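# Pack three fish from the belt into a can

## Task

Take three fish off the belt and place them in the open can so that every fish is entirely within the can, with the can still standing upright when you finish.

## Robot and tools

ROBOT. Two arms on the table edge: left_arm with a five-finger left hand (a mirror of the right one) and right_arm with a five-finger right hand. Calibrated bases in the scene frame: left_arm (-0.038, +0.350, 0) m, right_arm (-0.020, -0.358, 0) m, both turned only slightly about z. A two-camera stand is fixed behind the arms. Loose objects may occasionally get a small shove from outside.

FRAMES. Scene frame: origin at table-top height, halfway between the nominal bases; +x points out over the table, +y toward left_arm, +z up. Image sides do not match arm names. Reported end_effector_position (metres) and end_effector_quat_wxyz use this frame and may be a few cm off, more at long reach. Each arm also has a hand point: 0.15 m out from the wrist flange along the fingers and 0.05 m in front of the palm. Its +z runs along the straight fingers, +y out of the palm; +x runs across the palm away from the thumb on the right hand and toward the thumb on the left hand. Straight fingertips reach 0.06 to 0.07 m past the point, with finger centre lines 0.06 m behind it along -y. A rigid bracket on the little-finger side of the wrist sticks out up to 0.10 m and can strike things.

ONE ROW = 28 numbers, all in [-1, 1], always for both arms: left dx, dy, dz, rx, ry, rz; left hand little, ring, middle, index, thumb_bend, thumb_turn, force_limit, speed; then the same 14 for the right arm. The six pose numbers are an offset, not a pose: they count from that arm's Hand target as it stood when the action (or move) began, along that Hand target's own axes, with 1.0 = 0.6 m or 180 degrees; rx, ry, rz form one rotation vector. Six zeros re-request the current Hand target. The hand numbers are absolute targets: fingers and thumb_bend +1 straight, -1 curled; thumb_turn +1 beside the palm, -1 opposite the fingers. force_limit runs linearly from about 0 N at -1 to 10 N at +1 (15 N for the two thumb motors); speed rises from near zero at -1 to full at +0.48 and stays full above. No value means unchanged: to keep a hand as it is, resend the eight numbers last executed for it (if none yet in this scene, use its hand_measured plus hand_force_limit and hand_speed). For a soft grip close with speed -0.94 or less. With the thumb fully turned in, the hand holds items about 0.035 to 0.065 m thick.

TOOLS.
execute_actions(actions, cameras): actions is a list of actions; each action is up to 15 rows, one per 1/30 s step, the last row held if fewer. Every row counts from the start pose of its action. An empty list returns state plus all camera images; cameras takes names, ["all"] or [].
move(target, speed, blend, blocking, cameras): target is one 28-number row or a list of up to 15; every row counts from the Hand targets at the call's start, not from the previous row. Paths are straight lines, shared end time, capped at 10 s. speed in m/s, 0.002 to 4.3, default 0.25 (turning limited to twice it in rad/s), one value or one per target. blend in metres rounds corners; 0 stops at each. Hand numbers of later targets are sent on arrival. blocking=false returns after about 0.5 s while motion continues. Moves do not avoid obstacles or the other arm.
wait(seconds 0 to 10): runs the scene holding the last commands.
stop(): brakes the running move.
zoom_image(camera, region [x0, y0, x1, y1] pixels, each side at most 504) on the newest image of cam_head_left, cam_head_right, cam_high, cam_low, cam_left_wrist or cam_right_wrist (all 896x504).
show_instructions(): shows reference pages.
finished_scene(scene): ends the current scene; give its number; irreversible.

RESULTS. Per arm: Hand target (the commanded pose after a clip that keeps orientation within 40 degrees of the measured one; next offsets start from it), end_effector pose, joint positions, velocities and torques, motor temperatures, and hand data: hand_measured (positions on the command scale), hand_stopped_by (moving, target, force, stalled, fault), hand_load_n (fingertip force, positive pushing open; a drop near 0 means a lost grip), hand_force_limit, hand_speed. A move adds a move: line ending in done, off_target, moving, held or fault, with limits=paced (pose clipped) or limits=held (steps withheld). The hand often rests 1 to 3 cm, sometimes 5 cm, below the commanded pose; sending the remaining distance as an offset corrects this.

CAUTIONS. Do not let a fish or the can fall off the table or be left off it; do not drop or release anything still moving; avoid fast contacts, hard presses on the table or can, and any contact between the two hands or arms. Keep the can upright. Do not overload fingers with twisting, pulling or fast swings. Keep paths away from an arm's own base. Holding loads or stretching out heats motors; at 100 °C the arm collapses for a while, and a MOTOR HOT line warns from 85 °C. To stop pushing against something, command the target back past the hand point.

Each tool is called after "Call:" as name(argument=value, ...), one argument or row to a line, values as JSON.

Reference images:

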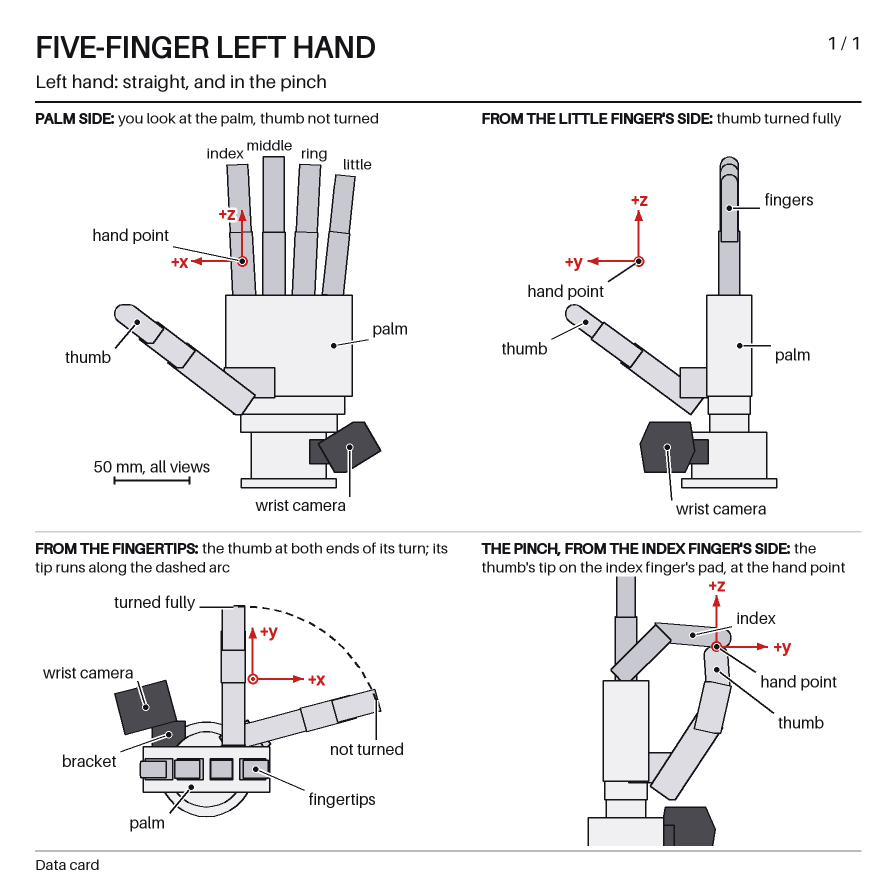

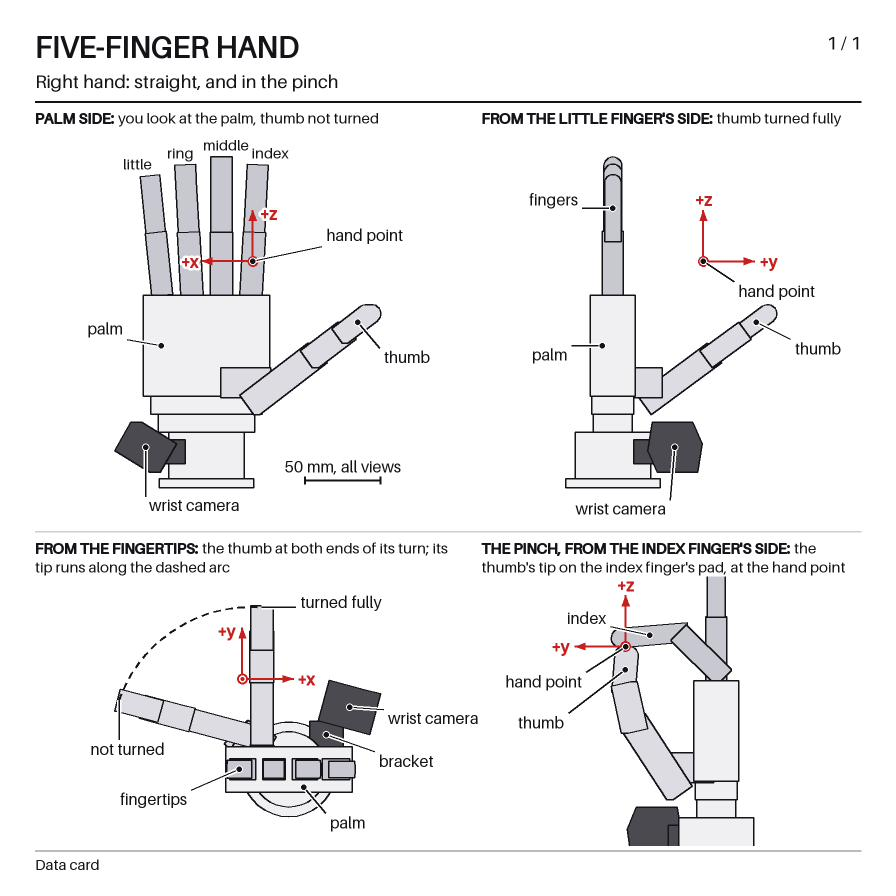

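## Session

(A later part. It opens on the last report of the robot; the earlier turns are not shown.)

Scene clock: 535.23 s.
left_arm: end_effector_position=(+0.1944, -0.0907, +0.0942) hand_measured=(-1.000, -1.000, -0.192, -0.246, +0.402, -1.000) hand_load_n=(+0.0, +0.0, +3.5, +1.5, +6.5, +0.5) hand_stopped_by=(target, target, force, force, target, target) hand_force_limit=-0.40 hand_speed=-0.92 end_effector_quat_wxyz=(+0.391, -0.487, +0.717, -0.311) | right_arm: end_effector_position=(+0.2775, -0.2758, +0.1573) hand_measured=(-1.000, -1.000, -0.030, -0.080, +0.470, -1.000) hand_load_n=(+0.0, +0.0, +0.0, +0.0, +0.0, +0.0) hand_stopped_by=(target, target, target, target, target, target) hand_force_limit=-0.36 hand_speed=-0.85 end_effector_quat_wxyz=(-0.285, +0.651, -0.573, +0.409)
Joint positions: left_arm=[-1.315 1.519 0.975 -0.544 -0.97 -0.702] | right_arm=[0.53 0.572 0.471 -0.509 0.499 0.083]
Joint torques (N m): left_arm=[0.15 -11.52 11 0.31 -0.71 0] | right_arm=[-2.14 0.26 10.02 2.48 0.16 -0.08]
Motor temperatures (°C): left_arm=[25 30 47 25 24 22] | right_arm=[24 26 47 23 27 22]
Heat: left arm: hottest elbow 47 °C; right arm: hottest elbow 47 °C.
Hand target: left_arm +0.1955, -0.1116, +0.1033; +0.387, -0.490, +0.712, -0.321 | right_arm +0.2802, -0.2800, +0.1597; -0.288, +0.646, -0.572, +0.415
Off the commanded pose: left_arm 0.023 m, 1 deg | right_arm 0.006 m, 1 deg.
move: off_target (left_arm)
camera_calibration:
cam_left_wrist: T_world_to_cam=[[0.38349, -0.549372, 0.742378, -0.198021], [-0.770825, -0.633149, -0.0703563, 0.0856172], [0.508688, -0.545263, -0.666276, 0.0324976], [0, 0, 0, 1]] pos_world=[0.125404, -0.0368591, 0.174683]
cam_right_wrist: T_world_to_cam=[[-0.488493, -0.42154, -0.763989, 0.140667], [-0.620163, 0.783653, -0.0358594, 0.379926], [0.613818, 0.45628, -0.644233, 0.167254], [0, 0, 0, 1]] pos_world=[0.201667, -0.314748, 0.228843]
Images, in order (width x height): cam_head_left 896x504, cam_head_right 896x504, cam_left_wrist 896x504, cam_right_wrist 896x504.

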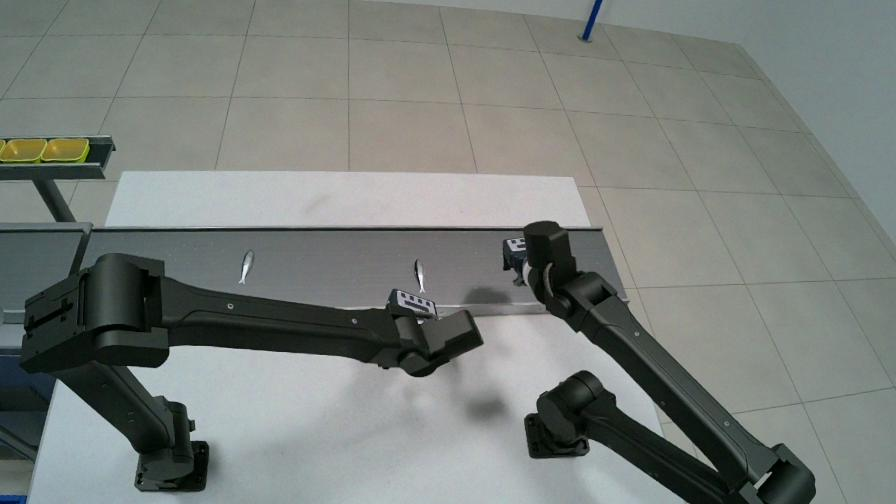

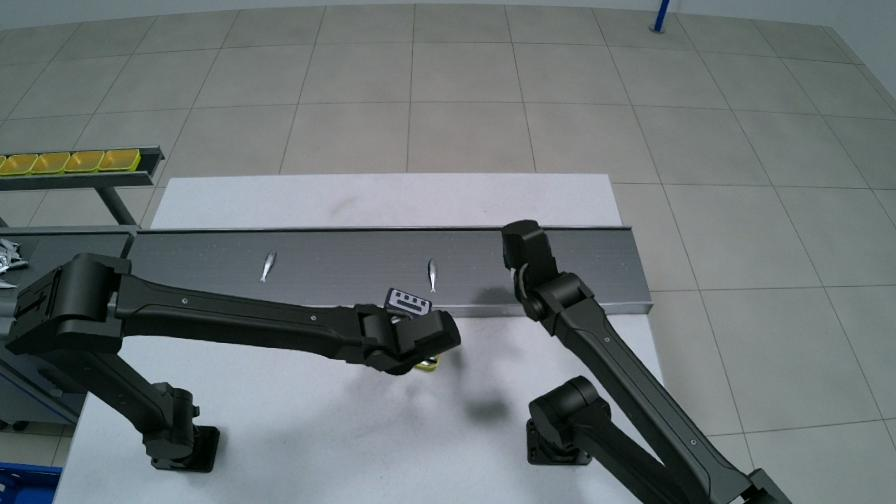

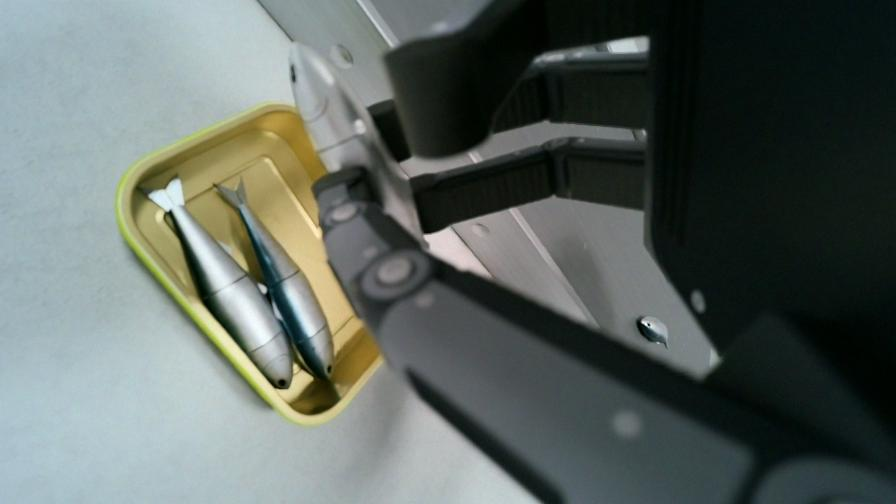

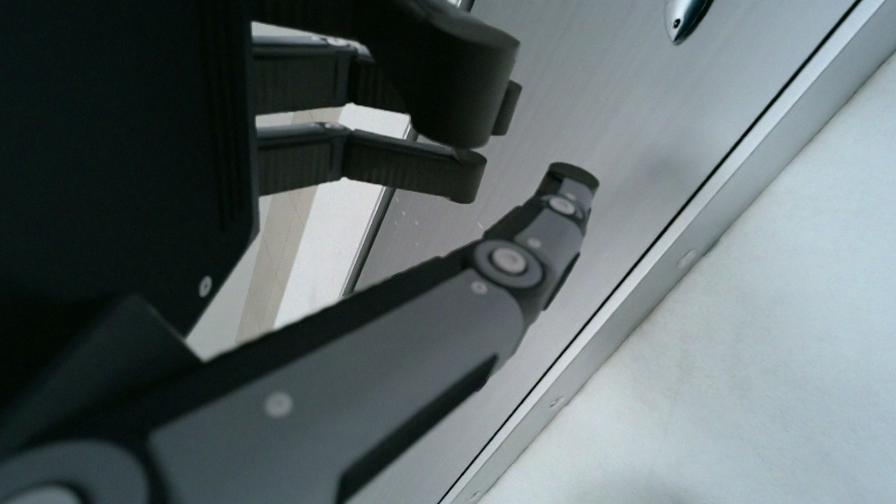

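Call:
move(
  target=[0.0177,0.0735,0.0365,0,0,0,-1,-1,-0.47,-0.28,0.4,-1,-0.4,-0.92,0,0,0,0,0,0,-1,-1,-0.03,-0.08,0.47,-1,-0.36,-0.85],
  speed=0.07,
  cameras=["cam_left_wrist","cam_head_left"],
)

Scene clock: 552.20 s.
left_arm: end_effector_position=(+0.1989, -0.1089, +0.0673) hand_measured=(-1.000, -1.000, -0.192, -0.246, +0.402, -1.000) hand_load_n=(+0.0, +0.0, +3.5, +2.0, +6.5, +0.5) hand_stopped_by=(target, target, force, force, target, target) hand_force_limit=-0.40 hand_speed=-0.92 end_effector_quat_wxyz=(+0.386, -0.495, +0.707, -0.325) | right_arm: end_effector_position=(+0.2775, -0.2758, +0.1573) hand_measured=(-1.000, -1.000, -0.030, -0.080, +0.470, -1.000) hand_load_n=(+0.0, +0.0, +0.0, +0.0, +0.0, +0.0) hand_stopped_by=(target, target, target, target, target, target) hand_force_limit=-0.36 hand_speed=-0.85 end_effector_quat_wxyz=(-0.285, +0.651, -0.573, +0.409)
Joint positions: left_arm=[-1.316 1.593 0.97 -0.434 -0.973 -0.713] | right_arm=[0.53 0.572 0.471 -0.509 0.499 0.083]
Joint torques (N m): left_arm=[0.21 -12.34 6.53 1.13 -0.74 0.01] | right_arm=[-2.02 0.09 10.02 2.5 0.16 -0.08]
Motor temperatures (°C): left_arm=[25 30 52 25 24 22] | right_arm=[24 26 47 23 26 22]
Heat: left arm: hottest elbow 52 °C; right arm: hottest elbow 47 °C.
Hand target: left_arm +0.1924, -0.1096, +0.0533; +0.387, -0.490, +0.712, -0.321 | right_arm +0.2802, -0.2800, +0.1597; -0.288, +0.646, -0.572, +0.415
Off the commanded pose: left_arm 0.016 m, 1 deg | right_arm 0.005 m, 1 deg.
move: off_target (left_arm)
camera_calibration:
cam_left_wrist: T_world_to_cam=[[0.38027, -0.517678, 0.766423, -0.187372], [-0.766115, -0.640552, -0.0525419, 0.0726317], [0.518134, -0.567188, -0.640183, -0.0035971], [0, 0, 0, 1]] pos_world=[0.12876, -0.0525142, 0.14512]
Images, in order (width x height): cam_head_left 896x504, cam_left_wrist 896x504.

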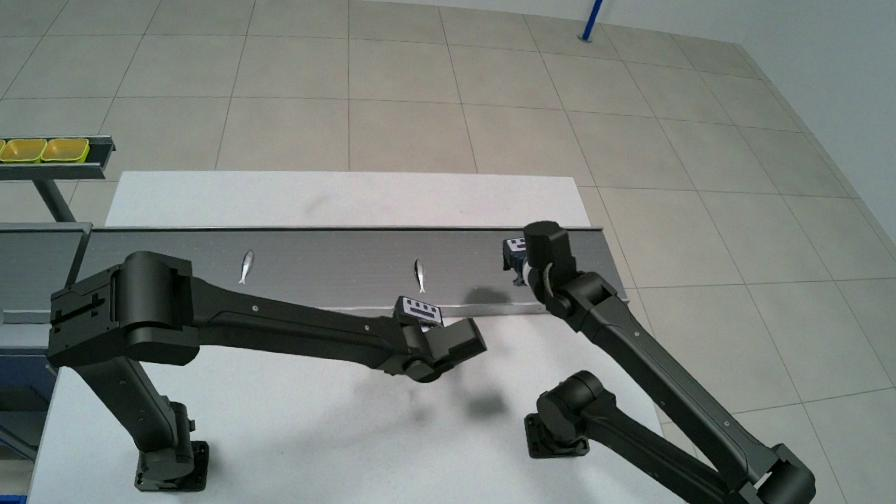

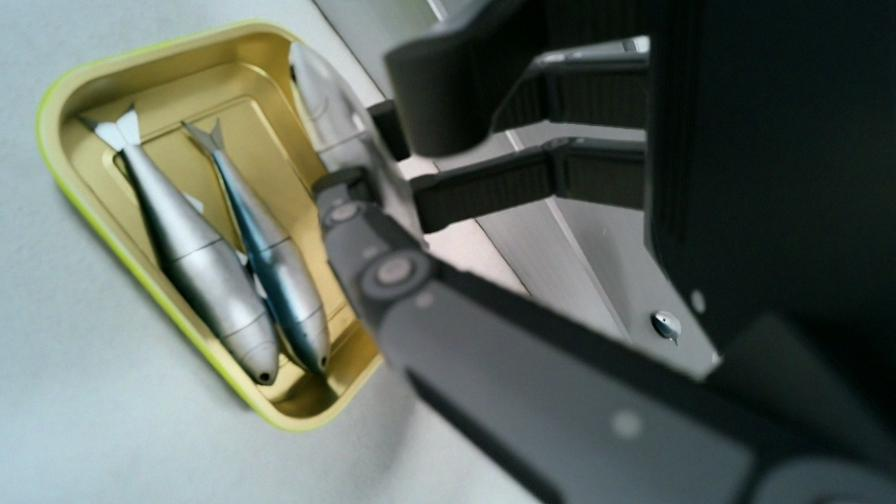

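Call:
move(
  target=[0.0073,0.0319,0.0097,0,0,0,-1,-1,-0.47,-0.28,0.4,-1,-0.4,-0.92,0,0,0,0,0,0,-1,-1,-0.03,-0.08,0.47,-1,-0.36,-0.85],
  speed=0.05,
  cameras=["cam_left_wrist"],
)

Scene clock: 575.63 s.
left_arm: end_effector_position=(+0.1941, -0.1080, +0.0464) hand_measured=(-1.000, -1.000, -0.192, -0.246, +0.402, -1.000) hand_load_n=(+0.0, +0.0, +3.5, +1.5, +6.5, +0.5) hand_stopped_by=(target, target, force, force, target, target) hand_force_limit=-0.40 hand_speed=-0.92 end_effector_quat_wxyz=(+0.386, -0.495, +0.708, -0.325) | right_arm: end_effector_position=(+0.2775, -0.2758, +0.1573) hand_measured=(-1.000, -1.000, -0.030, -0.080, +0.470, -1.000) hand_load_n=(+0.0, +0.5, +0.0, +0.0, +0.0, +0.0) hand_stopped_by=(target, target, target, target, target, target) hand_force_limit=-0.36 hand_speed=-0.85 end_effector_quat_wxyz=(-0.285, +0.651, -0.573, +0.409)
Joint positions: left_arm=[-1.326 1.626 0.945 -0.39 -0.977 -0.727] | right_arm=[0.53 0.572 0.471 -0.509 0.499 0.083]
Joint torques (N m): left_arm=[-0.03 -12.16 6.19 1.26 -0.74 0] | right_arm=[-2.02 0.21 10 2.45 0.15 -0.08]
Heat: left arm: hottest elbow 48 °C; right arm: hottest elbow 47 °C.
Hand target: left_arm +0.1878, -0.1083, +0.0333; +0.387, -0.490, +0.712, -0.321 | right_arm +0.2802, -0.2800, +0.1597; -0.288, +0.646, -0.572, +0.415
Off the commanded pose: left_arm 0.015 m, 1 deg | right_arm 0.005 m, 1 deg.
move: off_target (left_arm)
camera_calibration:
cam_left_wrist: T_world_to_cam=[[0.380271, -0.519515, 0.765179, -0.169201], [-0.766716, -0.639768, -0.0533326, 0.0687322], [0.517244, -0.566394, -0.641605, -0.0135779], [0, 0, 0, 1]] pos_world=[0.124063, -0.0516205, 0.124423]
Images, in order (width x height): cam_left_wrist 896x504.

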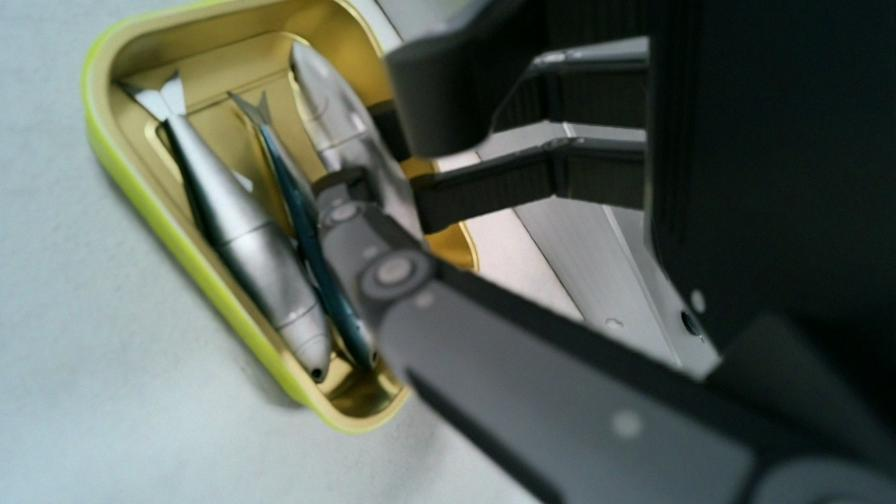

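Call:
move(
  target=[0,0,0,0,0,0,-1,-1,-0.08,-0.1,0.4,-1,-0.4,-0.85,0,0,0,0,0,0,-1,-1,-0.03,-0.08,0.47,-1,-0.36,-0.85],
  speed=0.05,
  cameras=["cam_left_wrist"],
)

Scene clock: 584.13 s.
left_arm: end_effector_position=(+0.1942, -0.1080, +0.0465) hand_measured=(-1.000, -1.000, -0.080, -0.100, +0.400, -1.000) hand_load_n=(+0.0, +0.0, +0.0, +0.0, +0.0, +0.0) hand_stopped_by=(target, target, target, target, target, target) hand_force_limit=-0.40 hand_speed=-0.85 end_effector_quat_wxyz=(+0.386, -0.495, +0.708, -0.325) | right_arm: end_effector_position=(+0.2775, -0.2758, +0.1573) hand_measured=(-1.000, -1.000, -0.030, -0.080, +0.470, -1.000) hand_load_n=(+0.0, +0.0, +0.0, +0.0, +0.0, +0.0) hand_stopped_by=(target, target, target, target, target, target) hand_force_limit=-0.36 hand_speed=-0.85 end_effector_quat_wxyz=(-0.285, +0.651, -0.573, +0.409)
Joint positions: left_arm=[-1.326 1.626 0.945 -0.39 -0.977 -0.727] | right_arm=[0.53 0.572 0.471 -0.509 0.499 0.083]
Joint torques (N m): left_arm=[-0.03 -12.28 6.27 1.22 -0.69 0] | right_arm=[-1.96 0.03 10.03 2.48 0.16 -0.08]
Motor temperatures (°C): left_arm=[25 31 47 25 25 22] | right_arm=[24 25 47 24 26 22]
Heat: left arm: hottest elbow 47 °C; right arm: hottest elbow 47 °C.
Hand target: left_arm +0.1878, -0.1082, +0.0333; +0.387, -0.490, +0.712, -0.321 | right_arm +0.2802, -0.2800, +0.1597; -0.288, +0.646, -0.572, +0.415
Off the commanded pose: left_arm 0.015 m, 1 deg | right_arm 0.005 m, 1 deg.
move: off_target (left_arm)
camera_calibration:
cam_left_wrist: T_world_to_cam=[[0.380189, -0.5192, 0.765433, -0.169205], [-0.766491, -0.640029, -0.0534228, 0.0687009], [0.517636, -0.566386, -0.641295, -0.0136643], [0, 0, 0, 1]] pos_world=[0.124062, -0.05162, 0.124422]
Images, in order (width x height): cam_left_wrist 896x504.

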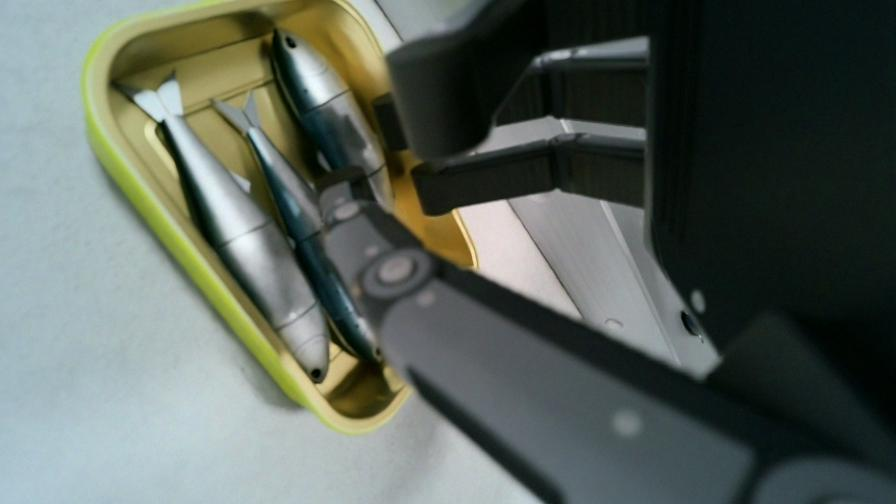

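Call:
move(
  target=[
    [0.0073,-0.065,-0.0164,0,0,0,-1,-1,-0.08,-0.1,0.4,-1,-0.4,-0.85,0,0,0,0,0,0,-1,-1,-0.03,-0.08,0.47,-1,-0.36,-0.85],
    [-0.0204,-0.178,-0.0815,0,0,0,-1,-1,-0.08,-0.1,0.4,-1,-0.4,-0.85,0,0,0,0,0,0,-1,-1,-0.03,-0.08,0.47,-1,-0.36,-0.85],
  ],
  speed=0.06,
  cameras=["cam_left_wrist","cam_head_left","cam_head_right"],
)

Call:
zoom_image(
  camera="cam_left_wrist",
  region=[50, 50, 450, 450],
)

Scene clock: 593.43 s.
left_arm: end_effector_position=(+0.1942, -0.1080, +0.1234) hand_measured=(-1.000, -1.000, -0.080, -0.100, +0.400, -1.000) hand_load_n=(+0.0, +0.0, +0.0, +0.0, +0.0, +0.5) hand_stopped_by=(target, target, target, target, target, target) hand_force_limit=-0.40 hand_speed=-0.85 end_effector_quat_wxyz=(+0.396, -0.485, +0.720, -0.300) | right_arm: end_effector_position=(+0.2775, -0.2758, +0.1573) hand_measured=(-1.000, -1.000, -0.030, -0.080, +0.470, -1.000) hand_load_n=(+0.0, +0.0, +0.0, +0.0, +0.0, +0.0) hand_stopped_by=(target, target, target, target, target, target) hand_force_limit=-0.36 hand_speed=-0.85 end_effector_quat_wxyz=(-0.285, +0.651, -0.573, +0.409)
Joint positions: left_arm=[-1.326 1.535 1.088 -0.684 -0.977 -0.726] | right_arm=[0.53 0.572 0.471 -0.509 0.499 0.083]
Joint torques (N m): left_arm=[0.67 -15.56 11.33 0.31 -0.59 0.13] | right_arm=[-2.08 0.03 10 2.47 0.15 -0.08]
Heat: left arm: hottest elbow 47 °C; right arm: hottest elbow 47 °C.
Hand target: left_arm +0.1961, -0.1264, +0.1497; +0.387, -0.490, +0.712, -0.321 | right_arm +0.2802, -0.2800, +0.1597; -0.288, +0.646, -0.572, +0.415
Off the commanded pose: left_arm 0.032 m, 3 deg | right_arm 0.005 m, 1 deg.
move: off_target (left_arm)
camera_calibration:
cam_left_wrist: T_world_to_cam=[[0.389675, -0.564086, 0.727984, -0.230142], [-0.767837, -0.635456, -0.0813822, 0.0771191], [0.508508, -0.52726, -0.680747, 0.0465659], [0, 0, 0, 1]] pos_world=[0.125216, -0.0562619, 0.205516]
Images, in order (width x height): cam_head_left 896x504, cam_head_right 896x504, cam_left_wrist 896x504.

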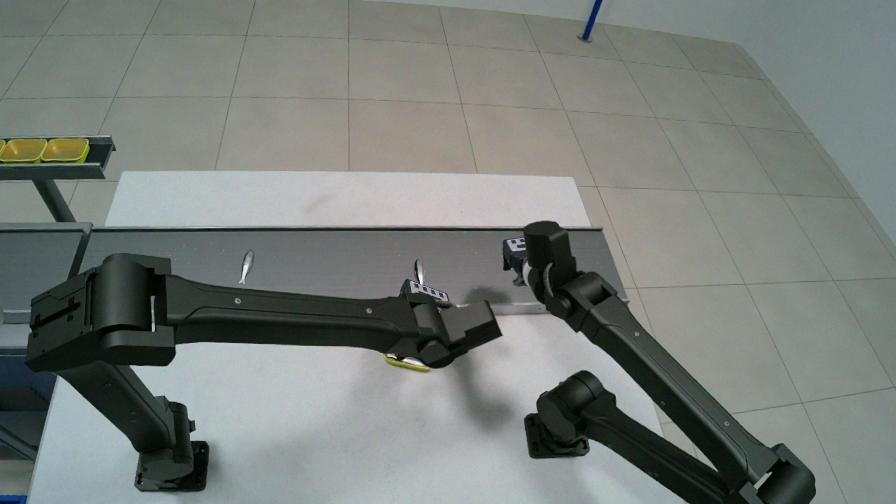

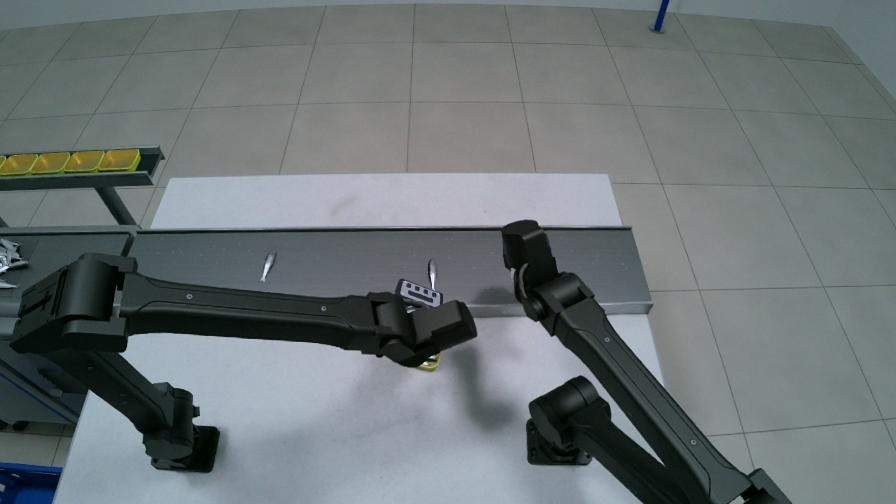

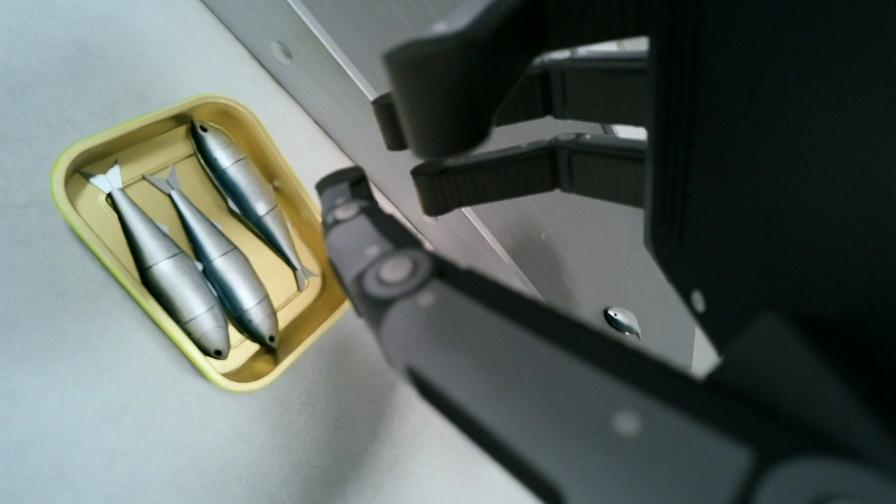

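Scaled by 1.260.

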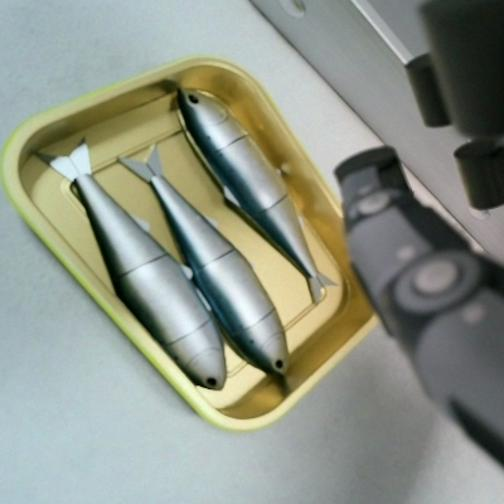

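Call:
finished_scene(
  scene=2,
)

The scene is finished: the task was done.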